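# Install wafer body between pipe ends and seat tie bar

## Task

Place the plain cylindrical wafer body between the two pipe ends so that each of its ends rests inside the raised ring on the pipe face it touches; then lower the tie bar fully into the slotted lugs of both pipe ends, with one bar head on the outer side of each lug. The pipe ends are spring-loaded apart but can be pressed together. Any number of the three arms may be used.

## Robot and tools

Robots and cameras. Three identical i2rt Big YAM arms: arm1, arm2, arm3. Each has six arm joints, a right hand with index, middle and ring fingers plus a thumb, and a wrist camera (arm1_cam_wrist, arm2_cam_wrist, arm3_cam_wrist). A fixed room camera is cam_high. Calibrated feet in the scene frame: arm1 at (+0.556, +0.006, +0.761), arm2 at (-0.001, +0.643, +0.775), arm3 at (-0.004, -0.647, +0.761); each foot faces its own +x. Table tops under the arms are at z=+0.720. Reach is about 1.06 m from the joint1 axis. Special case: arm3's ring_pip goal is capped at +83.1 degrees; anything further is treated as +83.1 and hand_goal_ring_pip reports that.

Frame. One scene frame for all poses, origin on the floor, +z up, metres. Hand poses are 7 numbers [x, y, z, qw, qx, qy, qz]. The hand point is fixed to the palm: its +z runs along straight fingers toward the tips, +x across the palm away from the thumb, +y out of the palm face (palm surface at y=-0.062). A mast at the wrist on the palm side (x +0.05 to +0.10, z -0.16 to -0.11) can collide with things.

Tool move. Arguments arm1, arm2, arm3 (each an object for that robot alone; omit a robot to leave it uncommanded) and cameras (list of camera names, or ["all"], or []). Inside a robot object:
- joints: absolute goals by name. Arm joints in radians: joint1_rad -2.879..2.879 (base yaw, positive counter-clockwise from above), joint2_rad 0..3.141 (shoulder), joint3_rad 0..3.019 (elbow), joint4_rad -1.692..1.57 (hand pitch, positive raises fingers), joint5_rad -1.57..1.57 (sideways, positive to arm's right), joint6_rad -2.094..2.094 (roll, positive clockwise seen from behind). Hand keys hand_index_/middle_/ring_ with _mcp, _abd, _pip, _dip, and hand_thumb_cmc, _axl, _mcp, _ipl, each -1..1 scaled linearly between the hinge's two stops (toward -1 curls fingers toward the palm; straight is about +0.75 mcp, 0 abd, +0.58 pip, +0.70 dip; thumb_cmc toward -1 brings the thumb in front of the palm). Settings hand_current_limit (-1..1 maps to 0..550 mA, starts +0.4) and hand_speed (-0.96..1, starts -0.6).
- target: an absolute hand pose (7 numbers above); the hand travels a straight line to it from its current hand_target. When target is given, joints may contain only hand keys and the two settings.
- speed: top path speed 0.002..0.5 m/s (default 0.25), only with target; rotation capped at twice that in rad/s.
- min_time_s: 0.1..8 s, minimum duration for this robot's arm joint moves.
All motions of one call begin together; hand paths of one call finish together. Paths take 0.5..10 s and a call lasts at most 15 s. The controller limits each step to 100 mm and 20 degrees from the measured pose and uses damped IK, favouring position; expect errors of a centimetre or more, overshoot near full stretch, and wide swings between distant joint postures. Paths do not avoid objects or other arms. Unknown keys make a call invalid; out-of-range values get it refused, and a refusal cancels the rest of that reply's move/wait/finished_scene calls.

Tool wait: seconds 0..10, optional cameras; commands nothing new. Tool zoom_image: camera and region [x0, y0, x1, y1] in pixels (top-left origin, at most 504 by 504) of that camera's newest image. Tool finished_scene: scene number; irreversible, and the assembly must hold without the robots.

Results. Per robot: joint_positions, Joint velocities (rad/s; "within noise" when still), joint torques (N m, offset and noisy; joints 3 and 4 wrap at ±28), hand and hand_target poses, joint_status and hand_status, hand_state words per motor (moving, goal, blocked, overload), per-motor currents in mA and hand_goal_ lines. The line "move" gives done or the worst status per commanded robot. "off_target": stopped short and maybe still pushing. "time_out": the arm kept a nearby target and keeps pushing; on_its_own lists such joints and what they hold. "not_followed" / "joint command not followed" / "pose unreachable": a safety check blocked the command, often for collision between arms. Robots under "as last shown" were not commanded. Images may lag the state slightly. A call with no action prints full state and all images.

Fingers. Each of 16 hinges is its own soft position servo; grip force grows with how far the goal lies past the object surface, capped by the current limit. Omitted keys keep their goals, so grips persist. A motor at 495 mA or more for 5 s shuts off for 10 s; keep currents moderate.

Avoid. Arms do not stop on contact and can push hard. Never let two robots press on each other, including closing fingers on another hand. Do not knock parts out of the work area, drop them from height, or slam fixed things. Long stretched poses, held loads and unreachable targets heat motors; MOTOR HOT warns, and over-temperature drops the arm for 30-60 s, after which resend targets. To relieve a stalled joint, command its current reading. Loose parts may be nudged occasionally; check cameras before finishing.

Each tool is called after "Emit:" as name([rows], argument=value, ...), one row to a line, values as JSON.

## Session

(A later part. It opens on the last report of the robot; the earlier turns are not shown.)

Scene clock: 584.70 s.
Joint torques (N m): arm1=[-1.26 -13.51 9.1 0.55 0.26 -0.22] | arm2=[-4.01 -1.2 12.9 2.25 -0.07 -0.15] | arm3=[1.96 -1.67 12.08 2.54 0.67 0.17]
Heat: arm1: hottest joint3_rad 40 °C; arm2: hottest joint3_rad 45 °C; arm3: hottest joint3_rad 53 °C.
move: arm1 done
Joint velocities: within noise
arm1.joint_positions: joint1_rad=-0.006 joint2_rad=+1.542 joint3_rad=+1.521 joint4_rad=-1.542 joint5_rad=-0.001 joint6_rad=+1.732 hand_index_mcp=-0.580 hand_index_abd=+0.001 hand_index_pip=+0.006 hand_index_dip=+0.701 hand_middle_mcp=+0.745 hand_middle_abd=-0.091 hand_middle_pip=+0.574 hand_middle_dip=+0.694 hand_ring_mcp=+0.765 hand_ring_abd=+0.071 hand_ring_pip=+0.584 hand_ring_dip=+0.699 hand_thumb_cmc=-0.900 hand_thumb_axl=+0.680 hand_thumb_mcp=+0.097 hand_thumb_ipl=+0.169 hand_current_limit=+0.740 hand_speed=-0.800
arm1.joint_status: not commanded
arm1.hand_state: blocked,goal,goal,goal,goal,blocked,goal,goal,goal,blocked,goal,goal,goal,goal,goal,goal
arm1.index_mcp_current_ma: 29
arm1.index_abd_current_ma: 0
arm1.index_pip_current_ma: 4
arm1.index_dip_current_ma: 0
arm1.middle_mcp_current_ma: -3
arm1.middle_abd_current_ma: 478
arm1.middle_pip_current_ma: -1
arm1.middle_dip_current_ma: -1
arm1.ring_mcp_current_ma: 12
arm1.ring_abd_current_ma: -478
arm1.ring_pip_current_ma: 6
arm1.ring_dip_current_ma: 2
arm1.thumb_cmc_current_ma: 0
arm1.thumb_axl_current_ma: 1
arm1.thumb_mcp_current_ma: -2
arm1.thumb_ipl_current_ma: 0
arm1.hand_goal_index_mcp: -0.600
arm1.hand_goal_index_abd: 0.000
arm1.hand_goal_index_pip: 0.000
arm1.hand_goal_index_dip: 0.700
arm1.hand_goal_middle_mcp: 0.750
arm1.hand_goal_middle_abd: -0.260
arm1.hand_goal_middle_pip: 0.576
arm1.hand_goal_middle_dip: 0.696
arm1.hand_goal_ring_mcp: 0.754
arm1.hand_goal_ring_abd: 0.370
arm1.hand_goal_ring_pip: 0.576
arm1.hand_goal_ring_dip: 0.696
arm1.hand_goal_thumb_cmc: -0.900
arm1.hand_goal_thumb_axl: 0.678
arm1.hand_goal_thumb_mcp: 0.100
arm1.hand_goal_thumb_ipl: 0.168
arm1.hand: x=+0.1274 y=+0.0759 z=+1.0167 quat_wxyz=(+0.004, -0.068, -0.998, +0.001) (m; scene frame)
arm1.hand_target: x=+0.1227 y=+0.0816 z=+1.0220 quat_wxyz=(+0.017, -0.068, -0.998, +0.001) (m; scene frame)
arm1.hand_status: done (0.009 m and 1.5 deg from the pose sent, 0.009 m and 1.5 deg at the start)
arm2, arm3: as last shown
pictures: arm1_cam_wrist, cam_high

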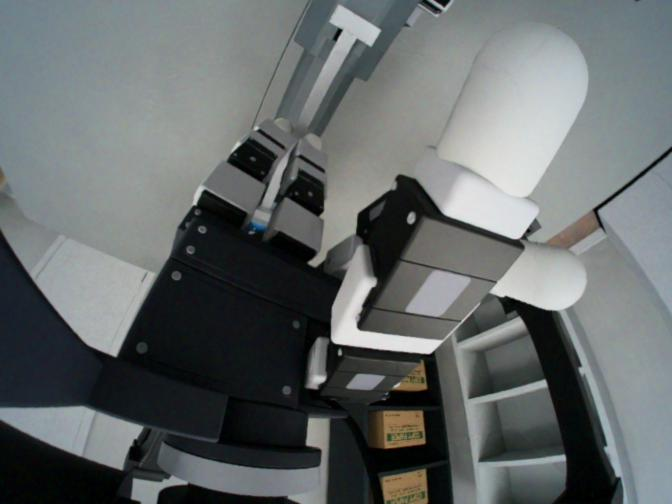

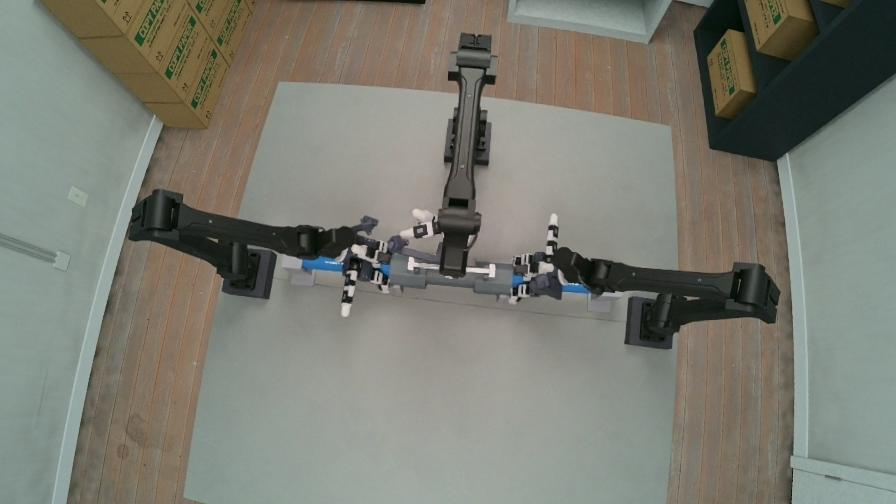

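Emit:
zoom_image(camera="cam_high", region=[406, 252, 430, 276])

Emit:
zoom_image(camera="arm1_cam_wrist", region=[320, 5, 390, 65])

Scaled by 21.000 from the camera's 896x504 image, which has a finer 1280x720 frame.

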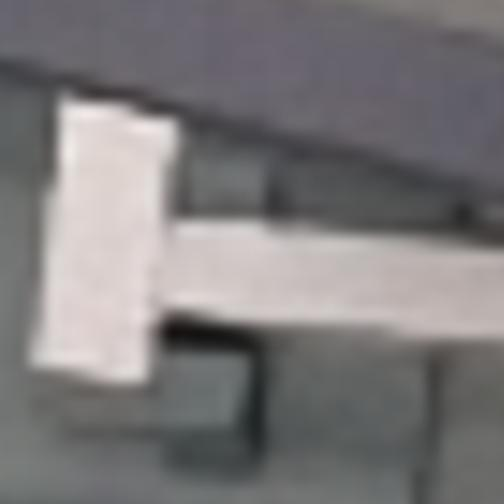

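Scaled by 7.200 from the camera's 672x504 image, which has a finer 960x720 frame.

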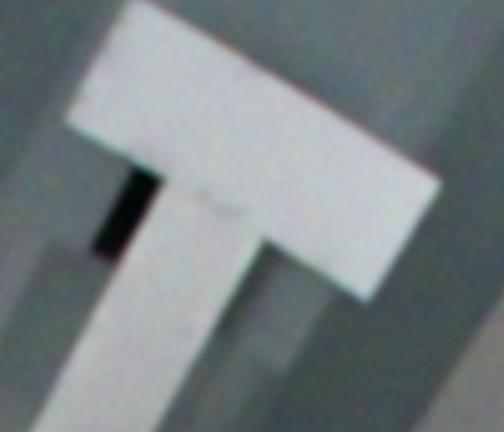

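Emit:
move(arm1={"target": [0.1190, 0.0817, 1.025, -0.0174, 0.0680, 0.9977, -0.0012], "speed": 0.01}, cameras=["cam_high","arm1_cam_wrist"])

Emit:
zoom_image(camera="cam_high", region=[406, 252, 430, 276])

Emit:
zoom_image(camera="arm1_cam_wrist", region=[320, 5, 390, 65])

Scene clock: 588.47 s.
Joint torques (N m): arm1=[-1.32 -12.92 10.5 0.14 0.26 -0.22] | arm2=[-3.96 -1.2 12.92 2.25 -0.07 -0.15] | arm3=[1.26 -0.91 12.18 2.71 0.66 0.23]
Heat: arm1: hottest joint3_rad 40 °C; arm2: hottest joint3_rad 45 °C; arm3: hottest joint3_rad 53 °C.
move: arm1 off_target
Joint velocities: within noise
arm1.joint_positions: joint1_rad=-0.006 joint2_rad=+1.542 joint3_rad=+1.521 joint4_rad=-1.542 joint5_rad=-0.001 joint6_rad=+1.732 hand_index_mcp=-0.580 hand_index_abd=+0.001 hand_index_pip=+0.006 hand_index_dip=+0.701 hand_middle_mcp=+0.745 hand_middle_abd=-0.091 hand_middle_pip=+0.574 hand_middle_dip=+0.694 hand_ring_mcp=+0.765 hand_ring_abd=+0.071 hand_ring_pip=+0.584 hand_ring_dip=+0.699 hand_thumb_cmc=-0.900 hand_thumb_axl=+0.680 hand_thumb_mcp=+0.097 hand_thumb_ipl=+0.169 hand_current_limit=+0.740 hand_speed=-0.800
arm1.joint_status: not commanded
arm1.hand_state: blocked,goal,goal,goal,goal,blocked,goal,goal,goal,blocked,goal,goal,goal,goal,goal,goal
arm1.index_mcp_current_ma: 29
arm1.index_abd_current_ma: 0
arm1.index_pip_current_ma: 4
arm1.index_dip_current_ma: 0
arm1.middle_mcp_current_ma: -3
arm1.middle_abd_current_ma: 478
arm1.middle_pip_current_ma: -1
arm1.middle_dip_current_ma: -1
arm1.ring_mcp_current_ma: 12
arm1.ring_abd_current_ma: -478
arm1.ring_pip_current_ma: 6
arm1.ring_dip_current_ma: 2
arm1.thumb_cmc_current_ma: 0
arm1.thumb_axl_current_ma: 1
arm1.thumb_mcp_current_ma: -2
arm1.thumb_ipl_current_ma: 0
arm1.hand_goal_index_mcp: -0.600
arm1.hand_goal_index_abd: 0.000
arm1.hand_goal_index_pip: 0.000
arm1.hand_goal_index_dip: 0.700
arm1.hand_goal_middle_mcp: 0.750
arm1.hand_goal_middle_abd: -0.260
arm1.hand_goal_middle_pip: 0.576
arm1.hand_goal_middle_dip: 0.696
arm1.hand_goal_ring_mcp: 0.754
arm1.hand_goal_ring_abd: 0.370
arm1.hand_goal_ring_pip: 0.576
arm1.hand_goal_ring_dip: 0.696
arm1.hand_goal_thumb_cmc: -0.900
arm1.hand_goal_thumb_axl: 0.678
arm1.hand_goal_thumb_mcp: 0.100
arm1.hand_goal_thumb_ipl: 0.168
arm1.hand: x=+0.1274 y=+0.0759 z=+1.0167 quat_wxyz=(+0.004, -0.068, -0.998, +0.001) (m; scene frame)
arm1.hand_target: x=+0.1194 y=+0.0816 z=+1.0250 quat_wxyz=(+0.017, -0.068, -0.998, +0.001) (m; scene frame)
arm1.hand_status: off_target (0.013 m and 1.5 deg from the pose sent, 0.013 m and 1.5 deg at the start)
arm2, arm3: as last shown
pictures: arm1_cam_wrist, cam_high

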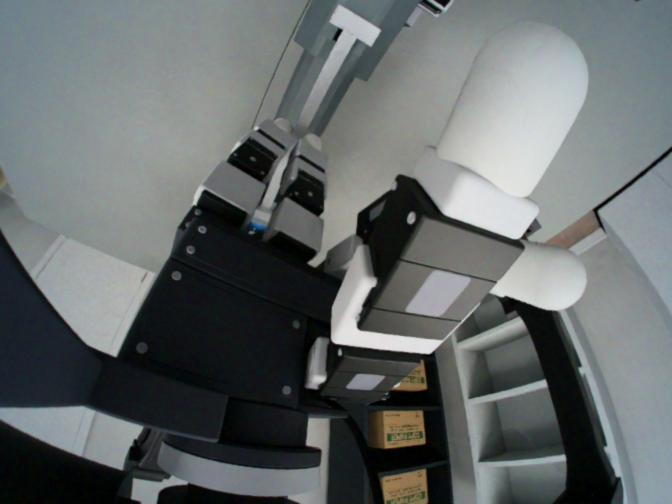

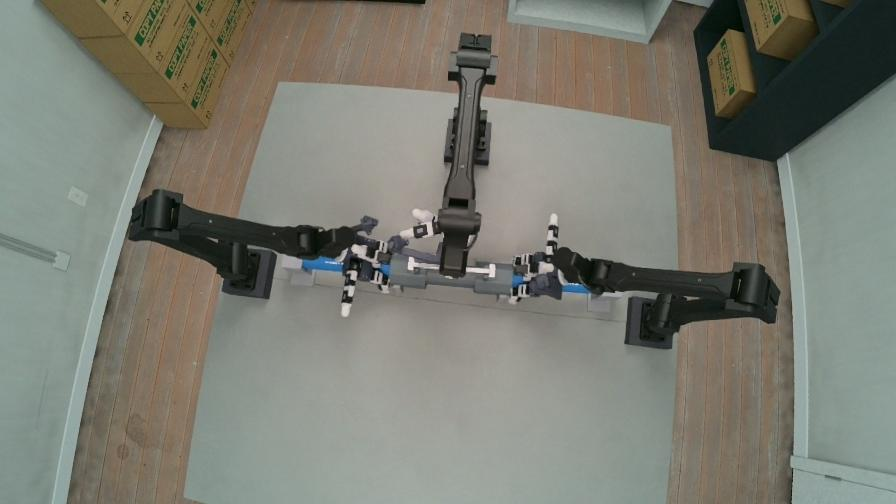

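Scaled by 21.000 from the camera's 896x504 image, which has a finer 1280x720 frame.

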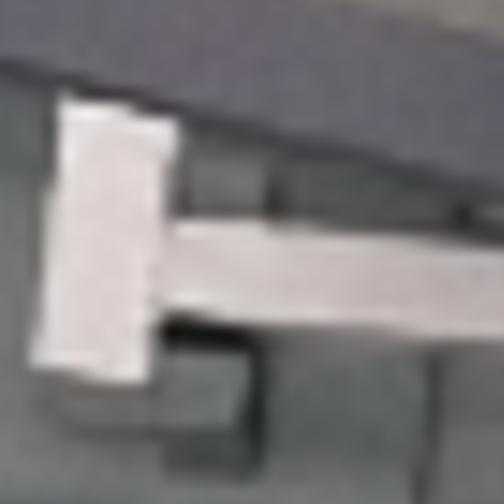

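Scaled by 7.200 from the camera's 672x504 image, which has a finer 960x720 frame.

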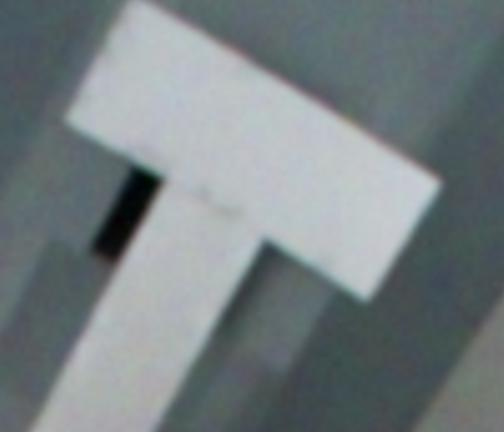

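Emit:
move(arm1={"joints": {"joint4_rad": -1.51}, "min_time_s": 1.5}, cameras=["cam_high","arm1_cam_wrist"])

Emit:
zoom_image(camera="cam_high", region=[406, 252, 430, 276])

Emit:
zoom_image(camera="arm1_cam_wrist", region=[320, 5, 390, 65])

Scene clock: 594.17 s.
Joint torques (N m): arm1=[-1.32 -13.04 10.48 1.02 0.26 -0.23] | arm2=[-4.07 -1.26 12.9 2.25 -0.07 -0.15] | arm3=[2.43 -2.2 12.31 2.61 0.6 0.22]
Heat: arm1: hottest joint3_rad 40 °C; arm2: hottest joint3_rad 45 °C; arm3: hottest joint3_rad 53 °C.
move: arm1 done
Joint velocities: within noise
arm1.joint_positions: joint1_rad=-0.006 joint2_rad=+1.542 joint3_rad=+1.521 joint4_rad=-1.530 joint5_rad=-0.001 joint6_rad=+1.732 hand_index_mcp=-0.580 hand_index_abd=+0.001 hand_index_pip=+0.006 hand_index_dip=+0.701 hand_middle_mcp=+0.744 hand_middle_abd=-0.091 hand_middle_pip=+0.574 hand_middle_dip=+0.694 hand_ring_mcp=+0.764 hand_ring_abd=+0.071 hand_ring_pip=+0.584 hand_ring_dip=+0.699 hand_thumb_cmc=-0.900 hand_thumb_axl=+0.680 hand_thumb_mcp=+0.097 hand_thumb_ipl=+0.169 hand_current_limit=+0.740 hand_speed=-0.800
arm1.joint_status: all done
arm1.hand_state: blocked,goal,goal,goal,goal,blocked,goal,goal,goal,blocked,goal,goal,goal,goal,goal,goal
arm1.index_mcp_current_ma: 29
arm1.index_abd_current_ma: 0
arm1.index_pip_current_ma: 4
arm1.index_dip_current_ma: 0
arm1.middle_mcp_current_ma: -4
arm1.middle_abd_current_ma: 479
arm1.middle_pip_current_ma: -1
arm1.middle_dip_current_ma: -1
arm1.ring_mcp_current_ma: 11
arm1.ring_abd_current_ma: -478
arm1.ring_pip_current_ma: 6
arm1.ring_dip_current_ma: 2
arm1.thumb_cmc_current_ma: 0
arm1.thumb_axl_current_ma: 1
arm1.thumb_mcp_current_ma: -2
arm1.thumb_ipl_current_ma: 0
arm1.hand_goal_index_mcp: -0.600
arm1.hand_goal_index_abd: 0.000
arm1.hand_goal_index_pip: 0.000
arm1.hand_goal_index_dip: 0.700
arm1.hand_goal_middle_mcp: 0.750
arm1.hand_goal_middle_abd: -0.260
arm1.hand_goal_middle_pip: 0.576
arm1.hand_goal_middle_dip: 0.696
arm1.hand_goal_ring_mcp: 0.754
arm1.hand_goal_ring_abd: 0.370
arm1.hand_goal_ring_pip: 0.576
arm1.hand_goal_ring_dip: 0.696
arm1.hand_goal_thumb_cmc: -0.900
arm1.hand_goal_thumb_axl: 0.678
arm1.hand_goal_thumb_mcp: 0.100
arm1.hand_goal_thumb_ipl: 0.168
arm1.hand: x=+0.1245 y=+0.0760 z=+1.0163 quat_wxyz=(+0.010, -0.068, -0.998, +0.002) (m; scene frame)
arm1.hand_target: x=+0.1121 y=+0.0816 z=+1.0243 quat_wxyz=(+0.032, -0.068, -0.997, +0.002) (m; scene frame)
arm1.hand_status: not commanded
arm2, arm3: as last shown
pictures: arm1_cam_wrist, cam_high

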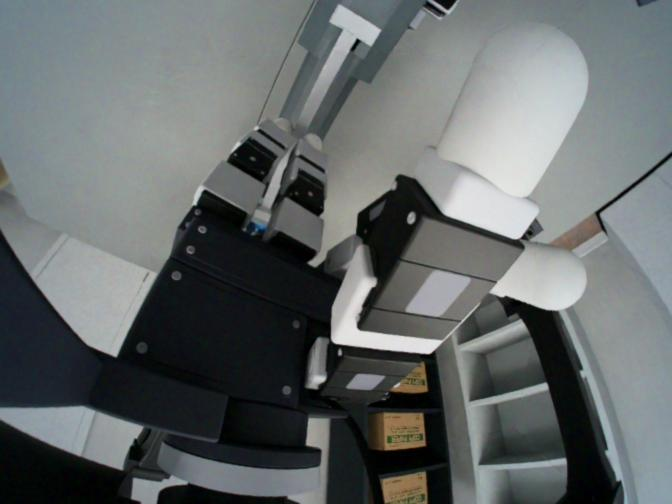

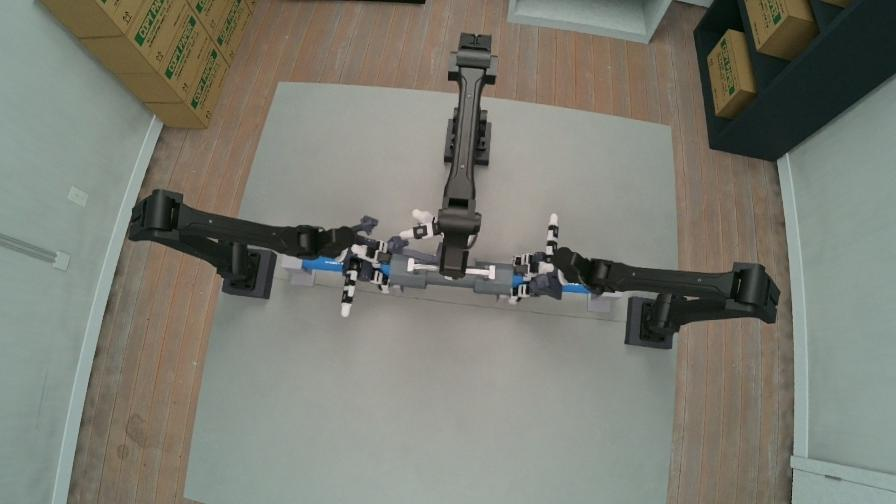

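Scaled by 21.000 from the camera's 896x504 image, which has a finer 1280x720 frame.

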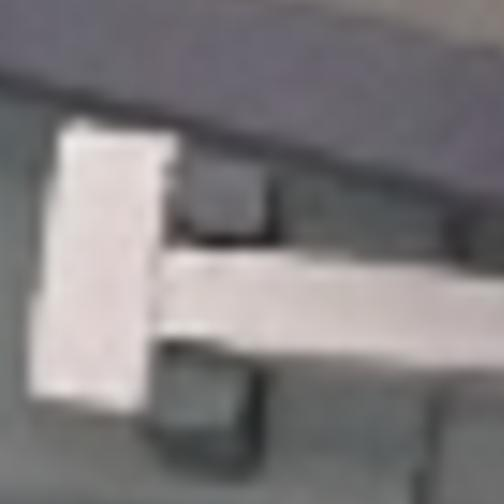

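Scaled by 7.200 from the camera's 672x504 image, which has a finer 960x720 frame.

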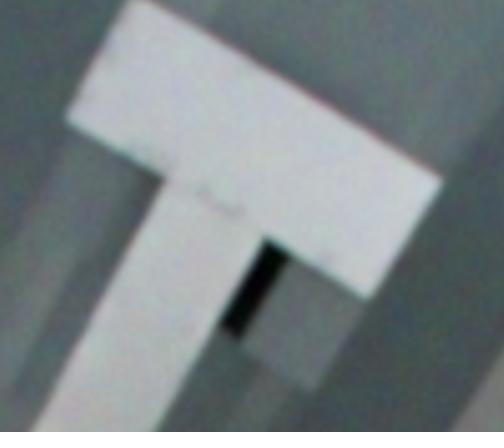

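Emit:
move(arm1={"target": [0.1195, 0.0816, 1.018, -0.0315, 0.0680, 0.9972, -0.0021], "speed": 0.01}, cameras=["cam_high","arm1_cam_wrist"])

Emit:
zoom_image(camera="cam_high", region=[406, 252, 430, 276])

Emit:
zoom_image(camera="arm1_cam_wrist", region=[320, 5, 390, 65])

Scene clock: 597.30 s.
Joint torques (N m): arm1=[-1.14 -14.21 8.42 1.26 0.28 -0.22] | arm2=[-4.01 -1.2 12.9 2.25 -0.07 -0.15] | arm3=[1.96 -1.85 12.23 2.45 0.67 0.21]
Heat: arm1: hottest joint3_rad 40 °C; arm2: hottest joint3_rad 45 °C; arm3: hottest joint3_rad 53 °C.
move: arm1 off_target
Joint velocities: within noise
arm1.joint_positions: joint1_rad=-0.006 joint2_rad=+1.541 joint3_rad=+1.510 joint4_rad=-1.518 joint5_rad=-0.001 joint6_rad=+1.732 hand_index_mcp=-0.580 hand_index_abd=+0.001 hand_index_pip=+0.006 hand_index_dip=+0.701 hand_middle_mcp=+0.743 hand_middle_abd=-0.091 hand_middle_pip=+0.574 hand_middle_dip=+0.694 hand_ring_mcp=+0.763 hand_ring_abd=+0.071 hand_ring_pip=+0.584 hand_ring_dip=+0.699 hand_thumb_cmc=-0.900 hand_thumb_axl=+0.680 hand_thumb_mcp=+0.097 hand_thumb_ipl=+0.169 hand_current_limit=+0.740 hand_speed=-0.800
arm1.joint_status: not commanded
arm1.hand_state: blocked,goal,goal,goal,goal,blocked,goal,goal,goal,blocked,goal,goal,goal,goal,goal,goal
arm1.index_mcp_current_ma: 29
arm1.index_abd_current_ma: 0
arm1.index_pip_current_ma: 4
arm1.index_dip_current_ma: 0
arm1.middle_mcp_current_ma: -5
arm1.middle_abd_current_ma: 479
arm1.middle_pip_current_ma: -1
arm1.middle_dip_current_ma: -1
arm1.ring_mcp_current_ma: 9
arm1.ring_abd_current_ma: -478
arm1.ring_pip_current_ma: 6
arm1.ring_dip_current_ma: 2
arm1.thumb_cmc_current_ma: 0
arm1.thumb_axl_current_ma: 1
arm1.thumb_mcp_current_ma: -2
arm1.thumb_ipl_current_ma: 0
arm1.hand_goal_index_mcp: -0.600
arm1.hand_goal_index_abd: 0.000
arm1.hand_goal_index_pip: 0.000
arm1.hand_goal_index_dip: 0.700
arm1.hand_goal_middle_mcp: 0.750
arm1.hand_goal_middle_abd: -0.260
arm1.hand_goal_middle_pip: 0.576
arm1.hand_goal_middle_dip: 0.696
arm1.hand_goal_ring_mcp: 0.754
arm1.hand_goal_ring_abd: 0.370
arm1.hand_goal_ring_pip: 0.576
arm1.hand_goal_ring_dip: 0.696
arm1.hand_goal_thumb_cmc: -0.900
arm1.hand_goal_thumb_axl: 0.678
arm1.hand_goal_thumb_mcp: 0.100
arm1.hand_goal_thumb_ipl: 0.168
arm1.hand: x=+0.1243 y=+0.0761 z=+1.0127 quat_wxyz=(+0.011, -0.068, -0.998, +0.001) (m; scene frame)
arm1.hand_target: x=+0.1196 y=+0.0816 z=+1.0181 quat_wxyz=(+0.031, -0.068, -0.997, +0.002) (m; scene frame)
arm1.hand_status: off_target (0.009 m and 2.3 deg from the pose sent, 0.008 m and 2.5 deg at the start)
arm2, arm3: as last shown
pictures: arm1_cam_wrist, cam_high

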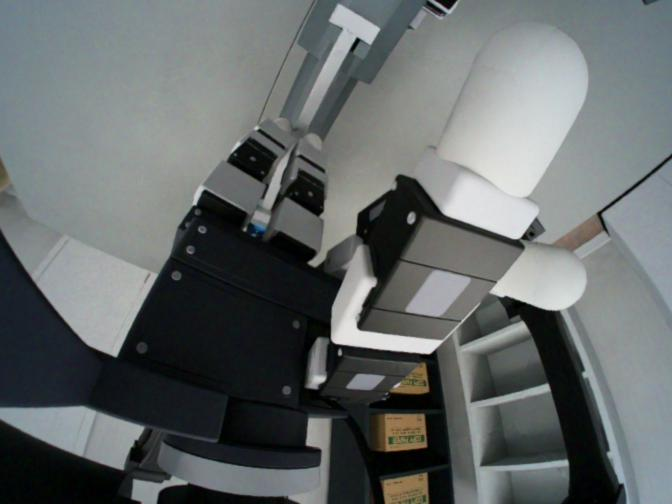

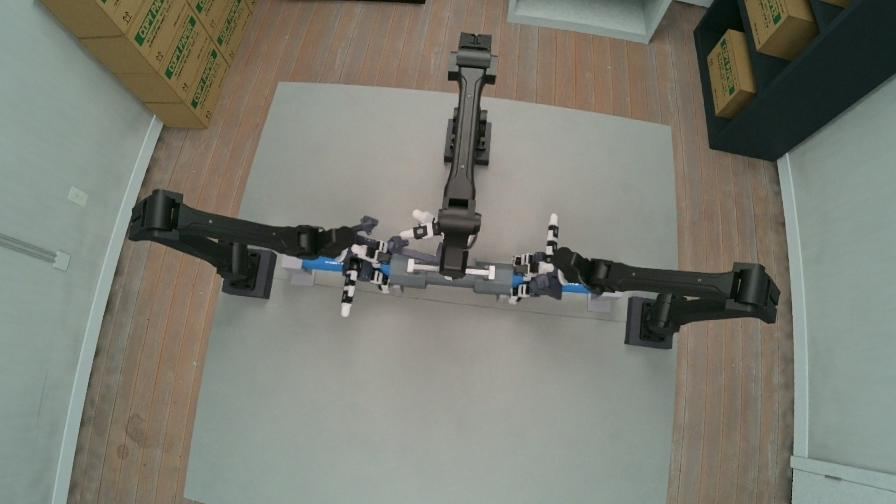

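Scaled by 21.000 from the camera's 896x504 image, which has a finer 1280x720 frame.

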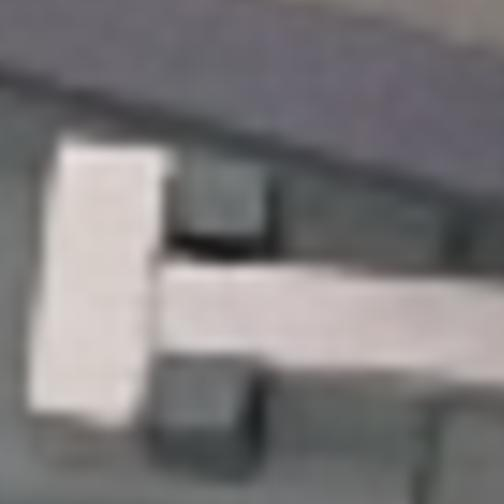

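Scaled by 7.200 from the camera's 672x504 image, which has a finer 960x720 frame.

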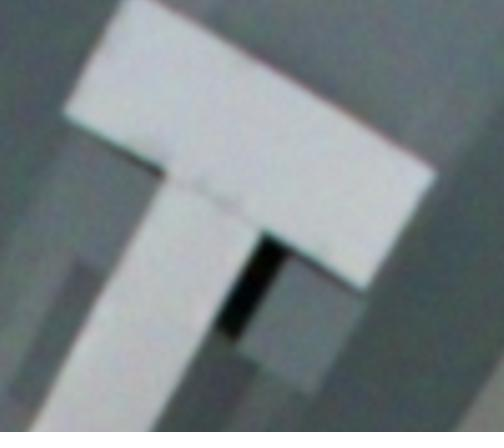

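Emit:
zoom_image(camera="cam_high", region=[478, 256, 502, 280])

Emit:
zoom_image(camera="cam_high", region=[400, 240, 500, 300])

Scaled by 21.000 from the camera's 896x504 image, which has a finer 1280x720 frame.

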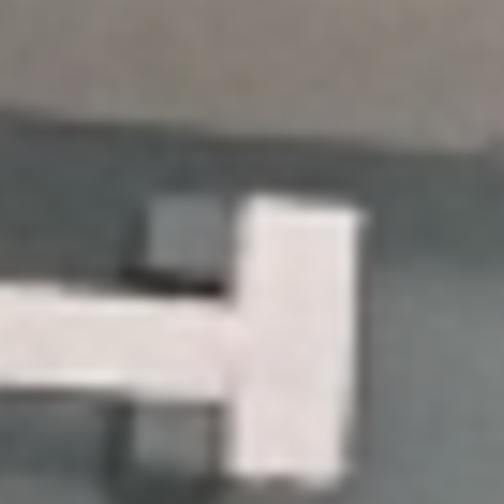

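Scaled by 5.040 from the camera's 896x504 image, which has a finer 1280x720 frame.

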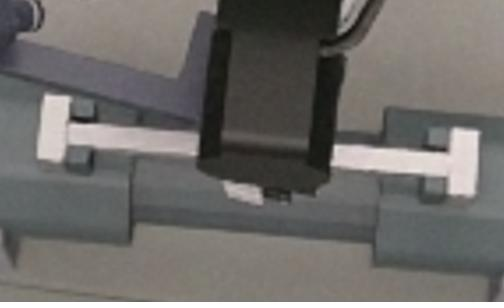

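Emit:
move(arm1={"target": [0.1200, 0.0816, 1.013, -0.0315, 0.0680, 0.9972, -0.0021], "speed": 0.01}, cameras=["cam_high","arm1_cam_wrist"])

Emit:
zoom_image(camera="cam_high", region=[406, 252, 430, 276])

Emit:
zoom_image(camera="arm1_cam_wrist", region=[320, 5, 390, 65])

Scene clock: 600.17 s.
Joint torques (N m): arm1=[-1.2 -13.68 8.16 1.42 0.26 -0.22] | arm2=[-4.07 -1.2 12.89 2.25 -0.07 -0.15] | arm3=[2.02 -1.55 12.21 2.59 0.68 0.25]
Heat: arm1: hottest joint3_rad 40 °C; arm2: hottest joint3_rad 45 °C; arm3: hottest joint3_rad 53 °C.
move: arm1 done
Joint velocities: within noise
arm1.joint_positions: joint1_rad=-0.006 joint2_rad=+1.533 joint3_rad=+1.499 joint4_rad=-1.507 joint5_rad=+0.000 joint6_rad=+1.732 hand_index_mcp=-0.580 hand_index_abd=+0.001 hand_index_pip=+0.006 hand_index_dip=+0.701 hand_middle_mcp=+0.743 hand_middle_abd=-0.091 hand_middle_pip=+0.574 hand_middle_dip=+0.694 hand_ring_mcp=+0.763 hand_ring_abd=+0.071 hand_ring_pip=+0.584 hand_ring_dip=+0.699 hand_thumb_cmc=-0.900 hand_thumb_axl=+0.680 hand_thumb_mcp=+0.097 hand_thumb_ipl=+0.169 hand_current_limit=+0.740 hand_speed=-0.800
arm1.joint_status: not commanded
arm1.hand_state: blocked,goal,goal,goal,goal,blocked,goal,goal,goal,blocked,goal,goal,goal,goal,goal,goal
arm1.index_mcp_current_ma: 29
arm1.index_abd_current_ma: 0
arm1.index_pip_current_ma: 4
arm1.index_dip_current_ma: 0
arm1.middle_mcp_current_ma: -6
arm1.middle_abd_current_ma: 478
arm1.middle_pip_current_ma: -1
arm1.middle_dip_current_ma: -1
arm1.ring_mcp_current_ma: 9
arm1.ring_abd_current_ma: -478
arm1.ring_pip_current_ma: 6
arm1.ring_dip_current_ma: 2
arm1.thumb_cmc_current_ma: 0
arm1.thumb_axl_current_ma: 1
arm1.thumb_mcp_current_ma: -2
arm1.thumb_ipl_current_ma: 0
arm1.hand_goal_index_mcp: -0.600
arm1.hand_goal_index_abd: 0.000
arm1.hand_goal_index_pip: 0.000
arm1.hand_goal_index_dip: 0.700
arm1.hand_goal_middle_mcp: 0.750
arm1.hand_goal_middle_abd: -0.260
arm1.hand_goal_middle_pip: 0.576
arm1.hand_goal_middle_dip: 0.696
arm1.hand_goal_ring_mcp: 0.754
arm1.hand_goal_ring_abd: 0.370
arm1.hand_goal_ring_pip: 0.576
arm1.hand_goal_ring_dip: 0.696
arm1.hand_goal_thumb_cmc: -0.900
arm1.hand_goal_thumb_axl: 0.678
arm1.hand_goal_thumb_mcp: 0.100
arm1.hand_goal_thumb_ipl: 0.168
arm1.hand: x=+0.1253 y=+0.0762 z=+1.0119 quat_wxyz=(+0.016, -0.068, -0.998, +0.002) (m; scene frame)
arm1.hand_target: x=+0.1201 y=+0.0817 z=+1.0132 quat_wxyz=(+0.031, -0.068, -0.997, +0.002) (m; scene frame)
arm1.hand_status: done (0.008 m and 1.8 deg from the pose sent, 0.007 m and 2.3 deg at the start)
arm2, arm3: as last shown
pictures: arm1_cam_wrist, cam_high

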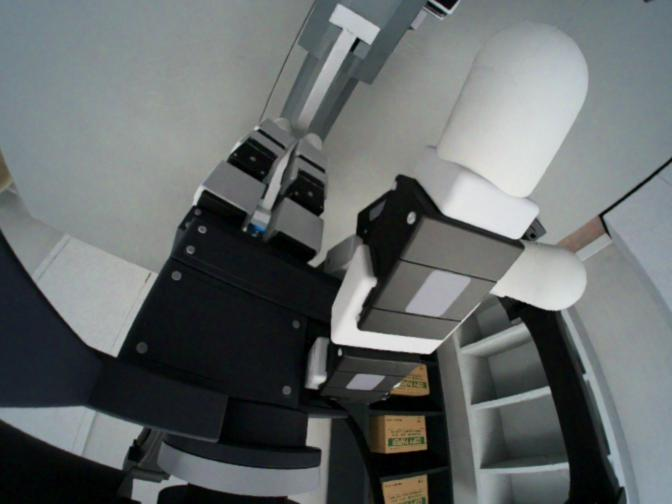

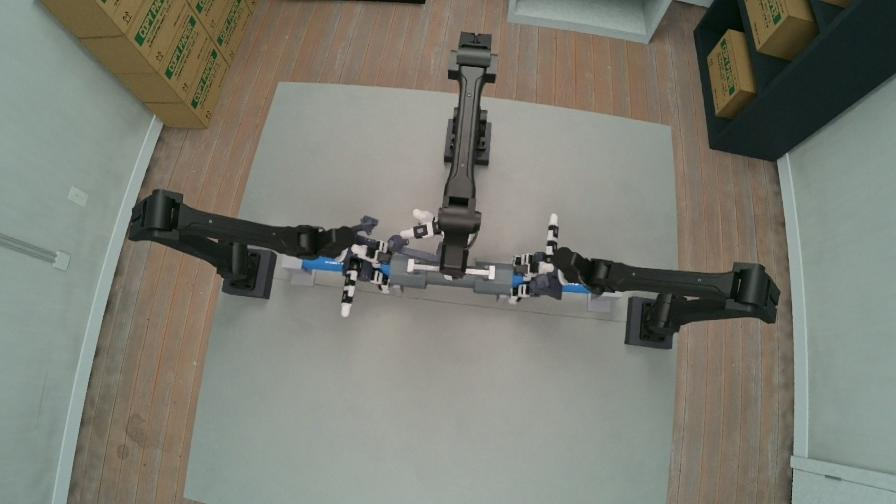

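Scaled by 21.000 from the camera's 896x504 image, which has a finer 1280x720 frame.

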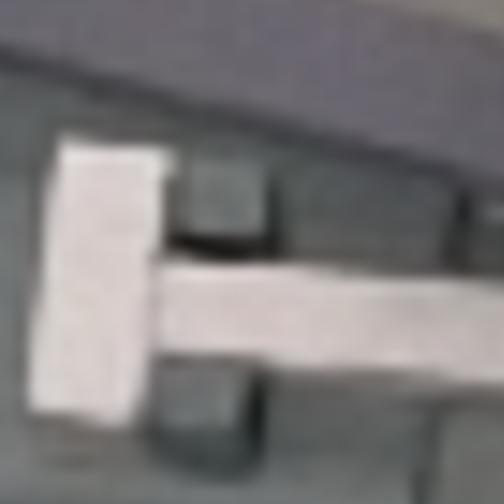

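Scaled by 7.200 from the camera's 672x504 image, which has a finer 960x720 frame.

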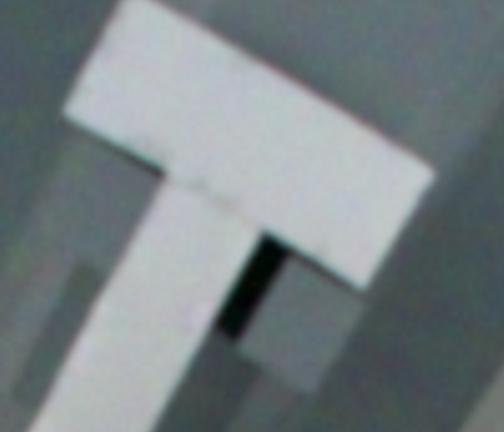

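Emit:
move(cameras=["all"])

Scene clock: 604.67 s.
Joint torques (N m): arm1=[-1.14 -13.51 8.13 1.37 0.27 -0.22] | arm2=[-4.01 -1.14 12.9 2.26 -0.07 -0.15] | arm3=[2.55 -1.61 12.14 2.76 0.69 0.25]
Heat: arm1: hottest joint3_rad 40 °C; arm2: hottest joint3_rad 45 °C; arm3: hottest joint3_rad 53 °C.
Joint velocities: within noise
arm1.joint_positions: joint1_rad=-0.006 joint2_rad=+1.533 joint3_rad=+1.499 joint4_rad=-1.507 joint5_rad=+0.000 joint6_rad=+1.732 hand_index_mcp=-0.580 hand_index_abd=+0.001 hand_index_pip=+0.006 hand_index_dip=+0.701 hand_middle_mcp=+0.743 hand_middle_abd=-0.091 hand_middle_pip=+0.574 hand_middle_dip=+0.694 hand_ring_mcp=+0.763 hand_ring_abd=+0.071 hand_ring_pip=+0.584 hand_ring_dip=+0.699 hand_thumb_cmc=-0.900 hand_thumb_axl=+0.680 hand_thumb_mcp=+0.097 hand_thumb_ipl=+0.169 hand_current_limit=+0.740 hand_speed=-0.800
arm1.joint_status: not commanded
arm1.hand_state: blocked,goal,goal,goal,goal,blocked,goal,goal,goal,blocked,goal,goal,goal,goal,goal,goal
arm1.index_mcp_current_ma: 29
arm1.index_abd_current_ma: 0
arm1.index_pip_current_ma: 4
arm1.index_dip_current_ma: 0
arm1.middle_mcp_current_ma: -6
arm1.middle_abd_current_ma: 478
arm1.middle_pip_current_ma: -1
arm1.middle_dip_current_ma: -1
arm1.ring_mcp_current_ma: 9
arm1.ring_abd_current_ma: -478
arm1.ring_pip_current_ma: 6
arm1.ring_dip_current_ma: 2
arm1.thumb_cmc_current_ma: 0
arm1.thumb_axl_current_ma: 1
arm1.thumb_mcp_current_ma: -2
arm1.thumb_ipl_current_ma: 0
arm1.hand_goal_index_mcp: -0.600
arm1.hand_goal_index_abd: 0.000
arm1.hand_goal_index_pip: 0.000
arm1.hand_goal_index_dip: 0.700
arm1.hand_goal_middle_mcp: 0.750
arm1.hand_goal_middle_abd: -0.260
arm1.hand_goal_middle_pip: 0.576
arm1.hand_goal_middle_dip: 0.696
arm1.hand_goal_ring_mcp: 0.754
arm1.hand_goal_ring_abd: 0.370
arm1.hand_goal_ring_pip: 0.576
arm1.hand_goal_ring_dip: 0.696
arm1.hand_goal_thumb_cmc: -0.900
arm1.hand_goal_thumb_axl: 0.678
arm1.hand_goal_thumb_mcp: 0.100
arm1.hand_goal_thumb_ipl: 0.168
arm1.hand: x=+0.1253 y=+0.0762 z=+1.0119 quat_wxyz=(+0.016, -0.068, -0.998, +0.002) (m; scene frame)
arm1.hand_target: x=+0.1201 y=+0.0817 z=+1.0132 quat_wxyz=(+0.031, -0.068, -0.997, +0.002) (m; scene frame)
arm1.hand_status: done (0.008 m and 1.8 deg from the pose sent, 0.007 m and 2.3 deg at the start)
arm2.joint_positions: joint1_rad=+0.193 joint2_rad=+1.394 joint3_rad=+0.544 joint4_rad=+0.128 joint5_rad=+0.158 joint6_rad=+0.132 hand_index_mcp=+1.000 hand_index_abd=+0.169 hand_index_pip=+0.997 hand_index_dip=+0.997 hand_middle_mcp=-0.998 hand_middle_abd=+0.000 hand_middle_pip=+0.001 hand_middle_dip=+0.696 hand_ring_mcp=+1.000 hand_ring_abd=-0.164 hand_ring_pip=+1.000 hand_ring_dip=+0.997 hand_thumb_cmc=+0.720 hand_thumb_axl=+0.677 hand_thumb_mcp=+0.225 hand_thumb_ipl=+0.168 hand_current_limit=+0.400 hand_speed=-0.600
arm2.joint_status: not commanded
arm2.hand_state: goal,goal,goal,goal,goal,goal,goal,goal,goal,goal,goal,goal,goal,goal,goal,goal
arm2.index_mcp_current_ma: 1
arm2.index_abd_current_ma: -4
arm2.index_pip_current_ma: -9
arm2.index_dip_current_ma: -10
arm2.middle_mcp_current_ma: 7
arm2.middle_abd_current_ma: 1
arm2.middle_pip_current_ma: 4
arm2.middle_dip_current_ma: 0
arm2.ring_mcp_current_ma: 1
arm2.ring_abd_current_ma: 17
arm2.ring_pip_current_ma: 0
arm2.ring_dip_current_ma: -9
arm2.thumb_cmc_current_ma: 21
arm2.thumb_axl_current_ma: -2
arm2.thumb_mcp_current_ma: -4
arm2.thumb_ipl_current_ma: -1
arm2.hand_goal_index_mcp: 1.000
arm2.hand_goal_index_abd: 0.170
arm2.hand_goal_index_pip: 1.000
arm2.hand_goal_index_dip: 1.000
arm2.hand_goal_middle_mcp: -1.000
arm2.hand_goal_middle_abd: 0.000
arm2.hand_goal_middle_pip: 0.000
arm2.hand_goal_middle_dip: 0.696
arm2.hand_goal_ring_mcp: 1.000
arm2.hand_goal_ring_abd: -0.170
arm2.hand_goal_ring_pip: 1.000
arm2.hand_goal_ring_dip: 1.000
arm2.hand_goal_thumb_cmc: 0.714
arm2.hand_goal_thumb_axl: 0.678
arm2.hand_goal_thumb_mcp: 0.226
arm2.hand_goal_thumb_ipl: 0.168
arm2.hand: x=+0.0518 y=+0.1349 z=+0.9082 quat_wxyz=(+0.419, +0.908, +0.008, +0.004) (m; scene frame)
arm2.hand_target: x=+0.0473 y=+0.1072 z=+0.9081 quat_wxyz=(+0.422, +0.906, +0.004, +0.002) (m; scene frame)
arm2.hand_status: not commanded
arm3.joint_positions: joint1_rad=-0.203 joint2_rad=+1.334 joint3_rad=+0.541 joint4_rad=+0.063 joint5_rad=-0.195 joint6_rad=-0.168 hand_index_mcp=+1.000 hand_index_abd=+0.170 hand_index_pip=+0.998 hand_index_dip=+0.997 hand_middle_mcp=-0.997 hand_middle_abd=+0.001 hand_middle_pip=+0.002 hand_middle_dip=+0.696 hand_ring_mcp=+1.001 hand_ring_abd=-0.161 hand_ring_pip=+0.998 hand_ring_dip=+0.997 hand_thumb_cmc=+0.721 hand_thumb_axl=+0.677 hand_thumb_mcp=+0.225 hand_thumb_ipl=+0.168 hand_current_limit=+0.400 hand_speed=-0.600
arm3.joint_status: not commanded
arm3.hand_state: goal,goal,goal,goal,goal,goal,goal,goal,goal,goal,goal,goal,goal,goal,goal,goal
arm3.index_mcp_current_ma: 0
arm3.index_abd_current_ma: 0
arm3.index_pip_current_ma: 0
arm3.index_dip_current_ma: 0
arm3.middle_mcp_current_ma: 0
arm3.middle_abd_current_ma: 0
arm3.middle_pip_current_ma: 0
arm3.middle_dip_current_ma: 0
arm3.ring_mcp_current_ma: 0
arm3.ring_abd_current_ma: 2
arm3.ring_pip_current_ma: 0
arm3.ring_dip_current_ma: 0
arm3.thumb_cmc_current_ma: 2
arm3.thumb_axl_current_ma: 0
arm3.thumb_mcp_current_ma: 0
arm3.thumb_ipl_current_ma: 0
arm3.hand_goal_index_mcp: 1.000
arm3.hand_goal_index_abd: 0.170
arm3.hand_goal_index_pip: 1.000
arm3.hand_goal_index_dip: 1.000
arm3.hand_goal_middle_mcp: -1.000
arm3.hand_goal_middle_abd: 0.000
arm3.hand_goal_middle_pip: 0.000
arm3.hand_goal_middle_dip: 0.696
arm3.hand_goal_ring_mcp: 1.000
arm3.hand_goal_ring_abd: -0.170
arm3.hand_goal_ring_pip: 1.000
arm3.hand_goal_ring_dip: 1.000
arm3.hand_goal_thumb_cmc: 0.714
arm3.hand_goal_thumb_axl: 0.678
arm3.hand_goal_thumb_mcp: 0.226
arm3.hand_goal_thumb_ipl: 0.168
arm3.hand: x=+0.0942 y=-0.1475 z=+0.9082 quat_wxyz=(-0.001, -0.006, +0.908, +0.418) (m; scene frame)
arm3.hand_target: x=+0.0930 y=-0.1168 z=+0.9082 quat_wxyz=(-0.002, -0.004, +0.906, +0.422) (m; scene frame)
arm3.hand_status: not commanded
pictures: arm1_cam_wrist, arm2_cam_wrist, arm3_cam_wrist, cam_high

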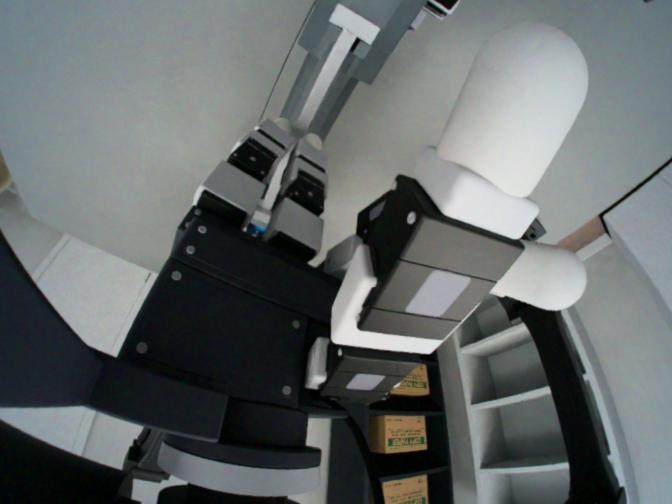

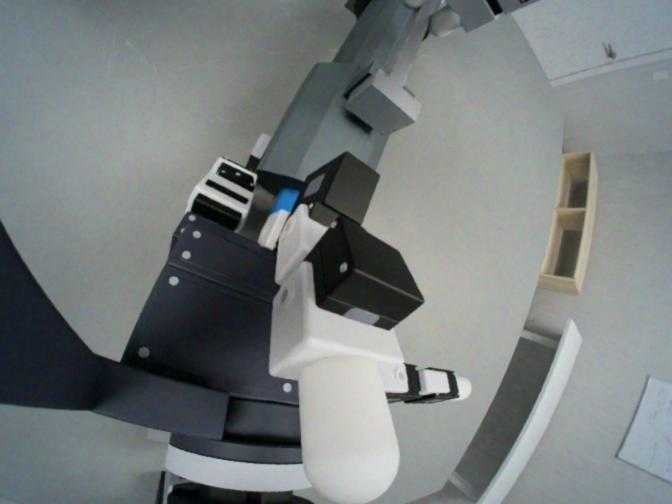

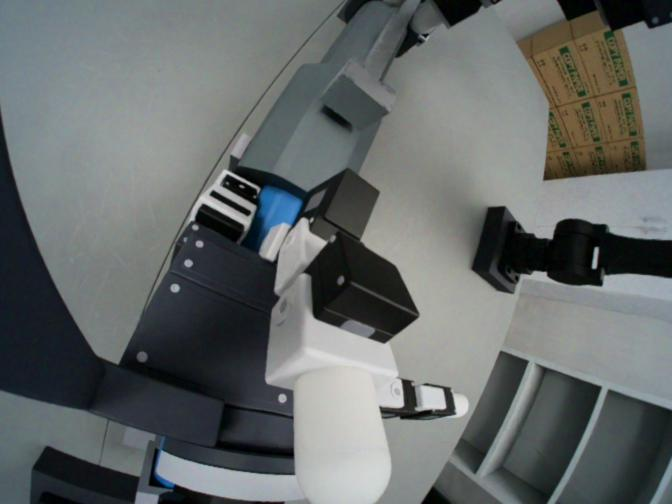

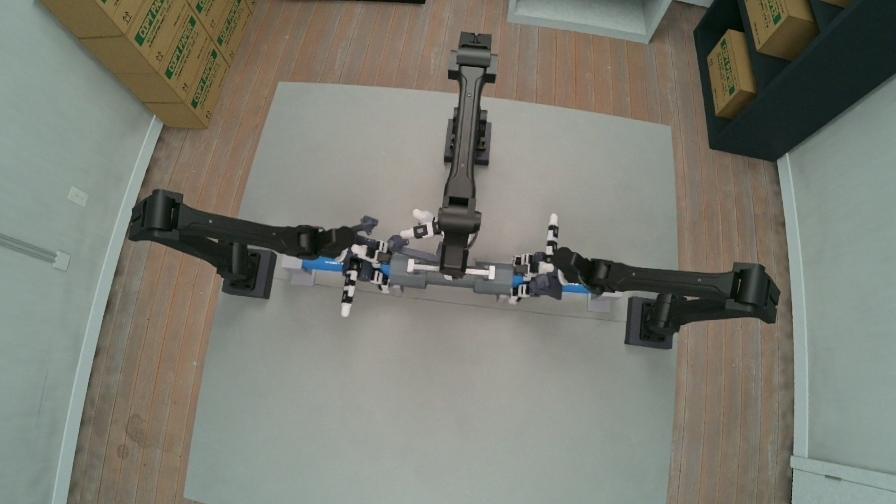

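Wrist cameras of arm2 and arm3 see the heads from the ends.

Emit:
zoom_image(camera="arm2_cam_wrist", region=[320, 40, 440, 150])

Emit:
zoom_image(camera="arm3_cam_wrist", region=[300, 30, 420, 140])

Scaled by 4.200 from the camera's 672x504 image, which has a finer 960x720 frame.

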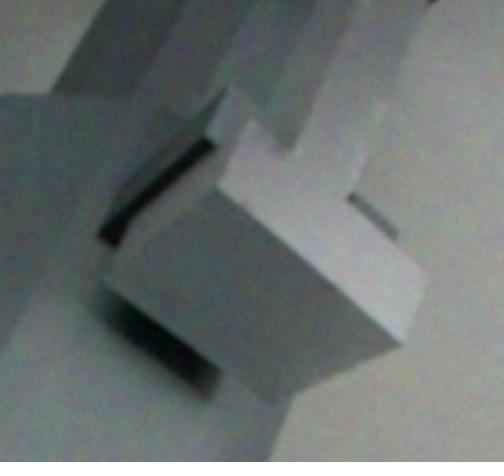

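Scaled by 4.200 from the camera's 672x504 image, which has a finer 960x720 frame.

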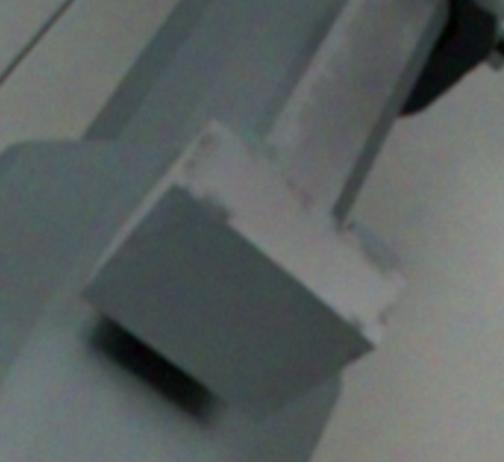

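Emit:
move(arm1={"target": [0.1205, 0.0816, 1.004, -0.0315, 0.0680, 0.9972, -0.0021], "speed": 0.015}, cameras=["cam_high","arm2_cam_wrist","arm3_cam_wrist"])

Emit:
zoom_image(camera="arm2_cam_wrist", region=[320, 40, 440, 150])

Emit:
zoom_image(camera="arm3_cam_wrist", region=[300, 30, 420, 140])

Emit:
zoom_image(camera="cam_high", region=[406, 252, 430, 276])

Scene clock: 608.13 s.
Joint torques (N m): arm1=[-1.03 -12.57 7.68 1.68 0.26 -0.23] | arm2=[-3.96 -1.32 12.89 2.25 -0.07 -0.14] | arm3=[2.43 -1.55 12.36 2.65 0.68 0.25]
Heat: arm1: hottest joint3_rad 40 °C; arm2: hottest joint3_rad 45 °C; arm3: hottest joint3_rad 53 °C.
move: arm1 done
Joint velocities: within noise
arm1.joint_positions: joint1_rad=-0.006 joint2_rad=+1.520 joint3_rad=+1.481 joint4_rad=-1.488 joint5_rad=+0.000 joint6_rad=+1.732 hand_index_mcp=-0.580 hand_index_abd=+0.001 hand_index_pip=+0.006 hand_index_dip=+0.701 hand_middle_mcp=+0.743 hand_middle_abd=-0.091 hand_middle_pip=+0.574 hand_middle_dip=+0.694 hand_ring_mcp=+0.763 hand_ring_abd=+0.071 hand_ring_pip=+0.584 hand_ring_dip=+0.699 hand_thumb_cmc=-0.900 hand_thumb_axl=+0.680 hand_thumb_mcp=+0.097 hand_thumb_ipl=+0.169 hand_current_limit=+0.740 hand_speed=-0.800
arm1.joint_status: not commanded
arm1.hand_state: blocked,goal,goal,goal,goal,blocked,goal,goal,goal,blocked,goal,goal,goal,goal,goal,goal
arm1.index_mcp_current_ma: 29
arm1.index_abd_current_ma: 0
arm1.index_pip_current_ma: 4
arm1.index_dip_current_ma: 0
arm1.middle_mcp_current_ma: -6
arm1.middle_abd_current_ma: 479
arm1.middle_pip_current_ma: -1
arm1.middle_dip_current_ma: -1
arm1.ring_mcp_current_ma: 9
arm1.ring_abd_current_ma: -478
arm1.ring_pip_current_ma: 6
arm1.ring_dip_current_ma: 2
arm1.thumb_cmc_current_ma: 0
arm1.thumb_axl_current_ma: 1
arm1.thumb_mcp_current_ma: -2
arm1.thumb_ipl_current_ma: 0
arm1.hand_goal_index_mcp: -0.600
arm1.hand_goal_index_abd: 0.000
arm1.hand_goal_index_pip: 0.000
arm1.hand_goal_index_dip: 0.700
arm1.hand_goal_middle_mcp: 0.750
arm1.hand_goal_middle_abd: -0.260
arm1.hand_goal_middle_pip: 0.576
arm1.hand_goal_middle_dip: 0.696
arm1.hand_goal_ring_mcp: 0.754
arm1.hand_goal_ring_abd: 0.370
arm1.hand_goal_ring_pip: 0.576
arm1.hand_goal_ring_dip: 0.696
arm1.hand_goal_thumb_cmc: -0.900
arm1.hand_goal_thumb_axl: 0.678
arm1.hand_goal_thumb_mcp: 0.100
arm1.hand_goal_thumb_ipl: 0.168
arm1.hand: x=+0.1269 y=+0.0762 z=+1.0102 quat_wxyz=(+0.022, -0.068, -0.997, +0.002) (m; scene frame)
arm1.hand_target: x=+0.1207 y=+0.0817 z=+1.0041 quat_wxyz=(+0.031, -0.068, -0.997, +0.002) (m; scene frame)
arm1.hand_status: done (0.010 m and 1.0 deg from the pose sent, 0.011 m and 1.8 deg at the start)
arm2, arm3: as last shown
pictures: arm2_cam_wrist, arm3_cam_wrist, cam_high

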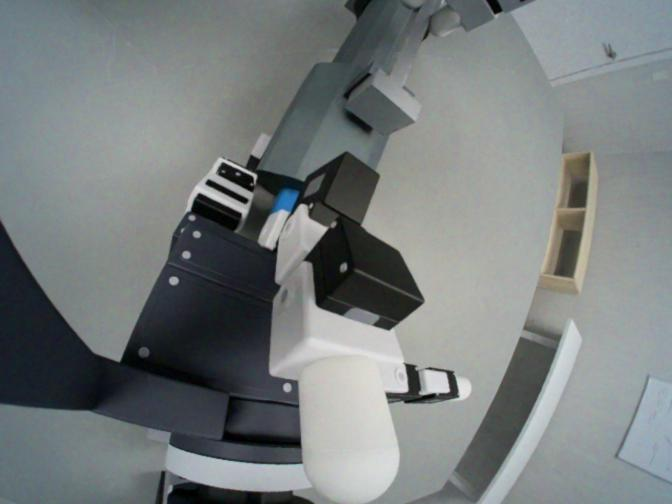

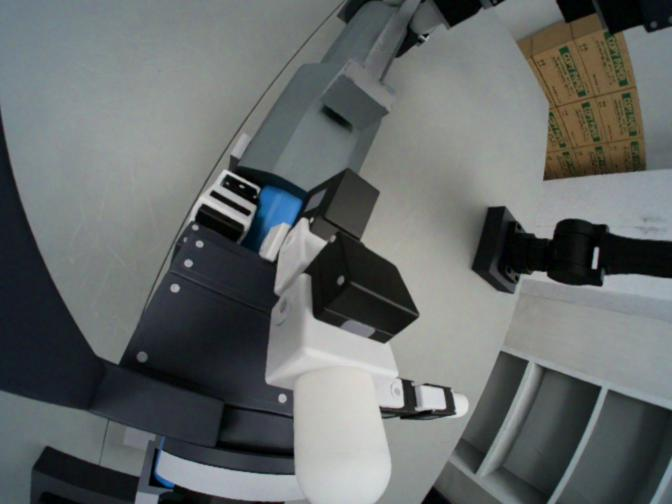

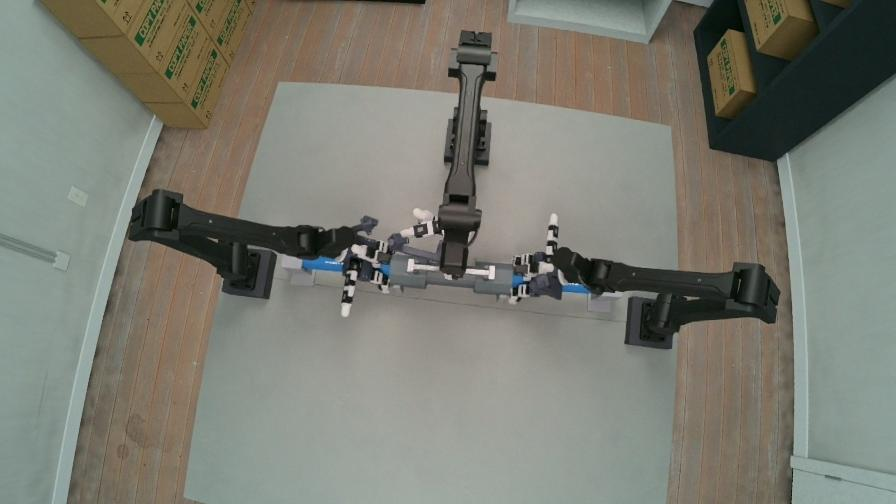

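Scaled by 4.200 from the camera's 672x504 image, which has a finer 960x720 frame.

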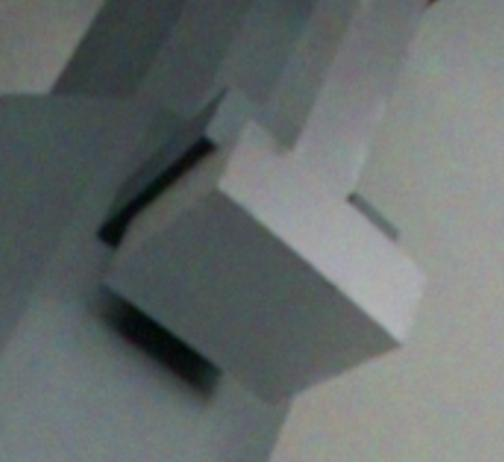

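Scaled by 4.200 from the camera's 672x504 image, which has a finer 960x720 frame.

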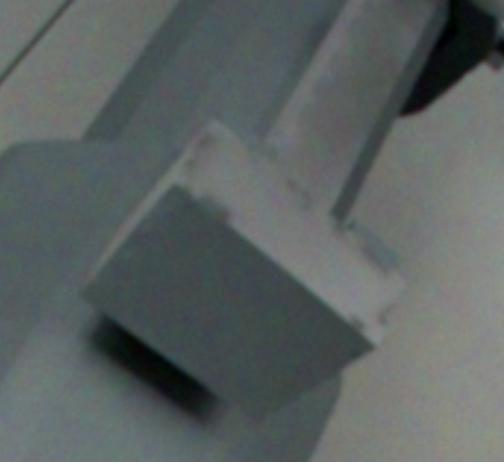

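Scaled by 21.000 from the camera's 896x504 image, which has a finer 1280x720 frame.

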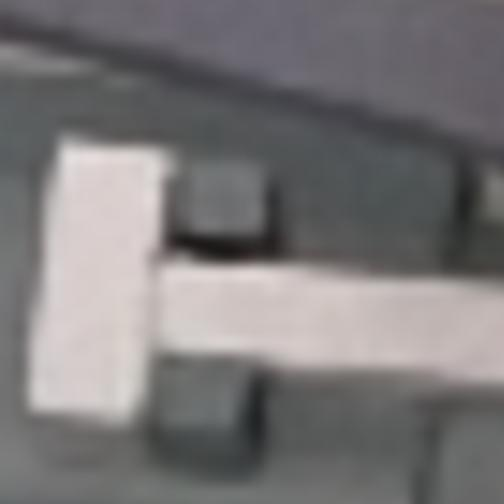

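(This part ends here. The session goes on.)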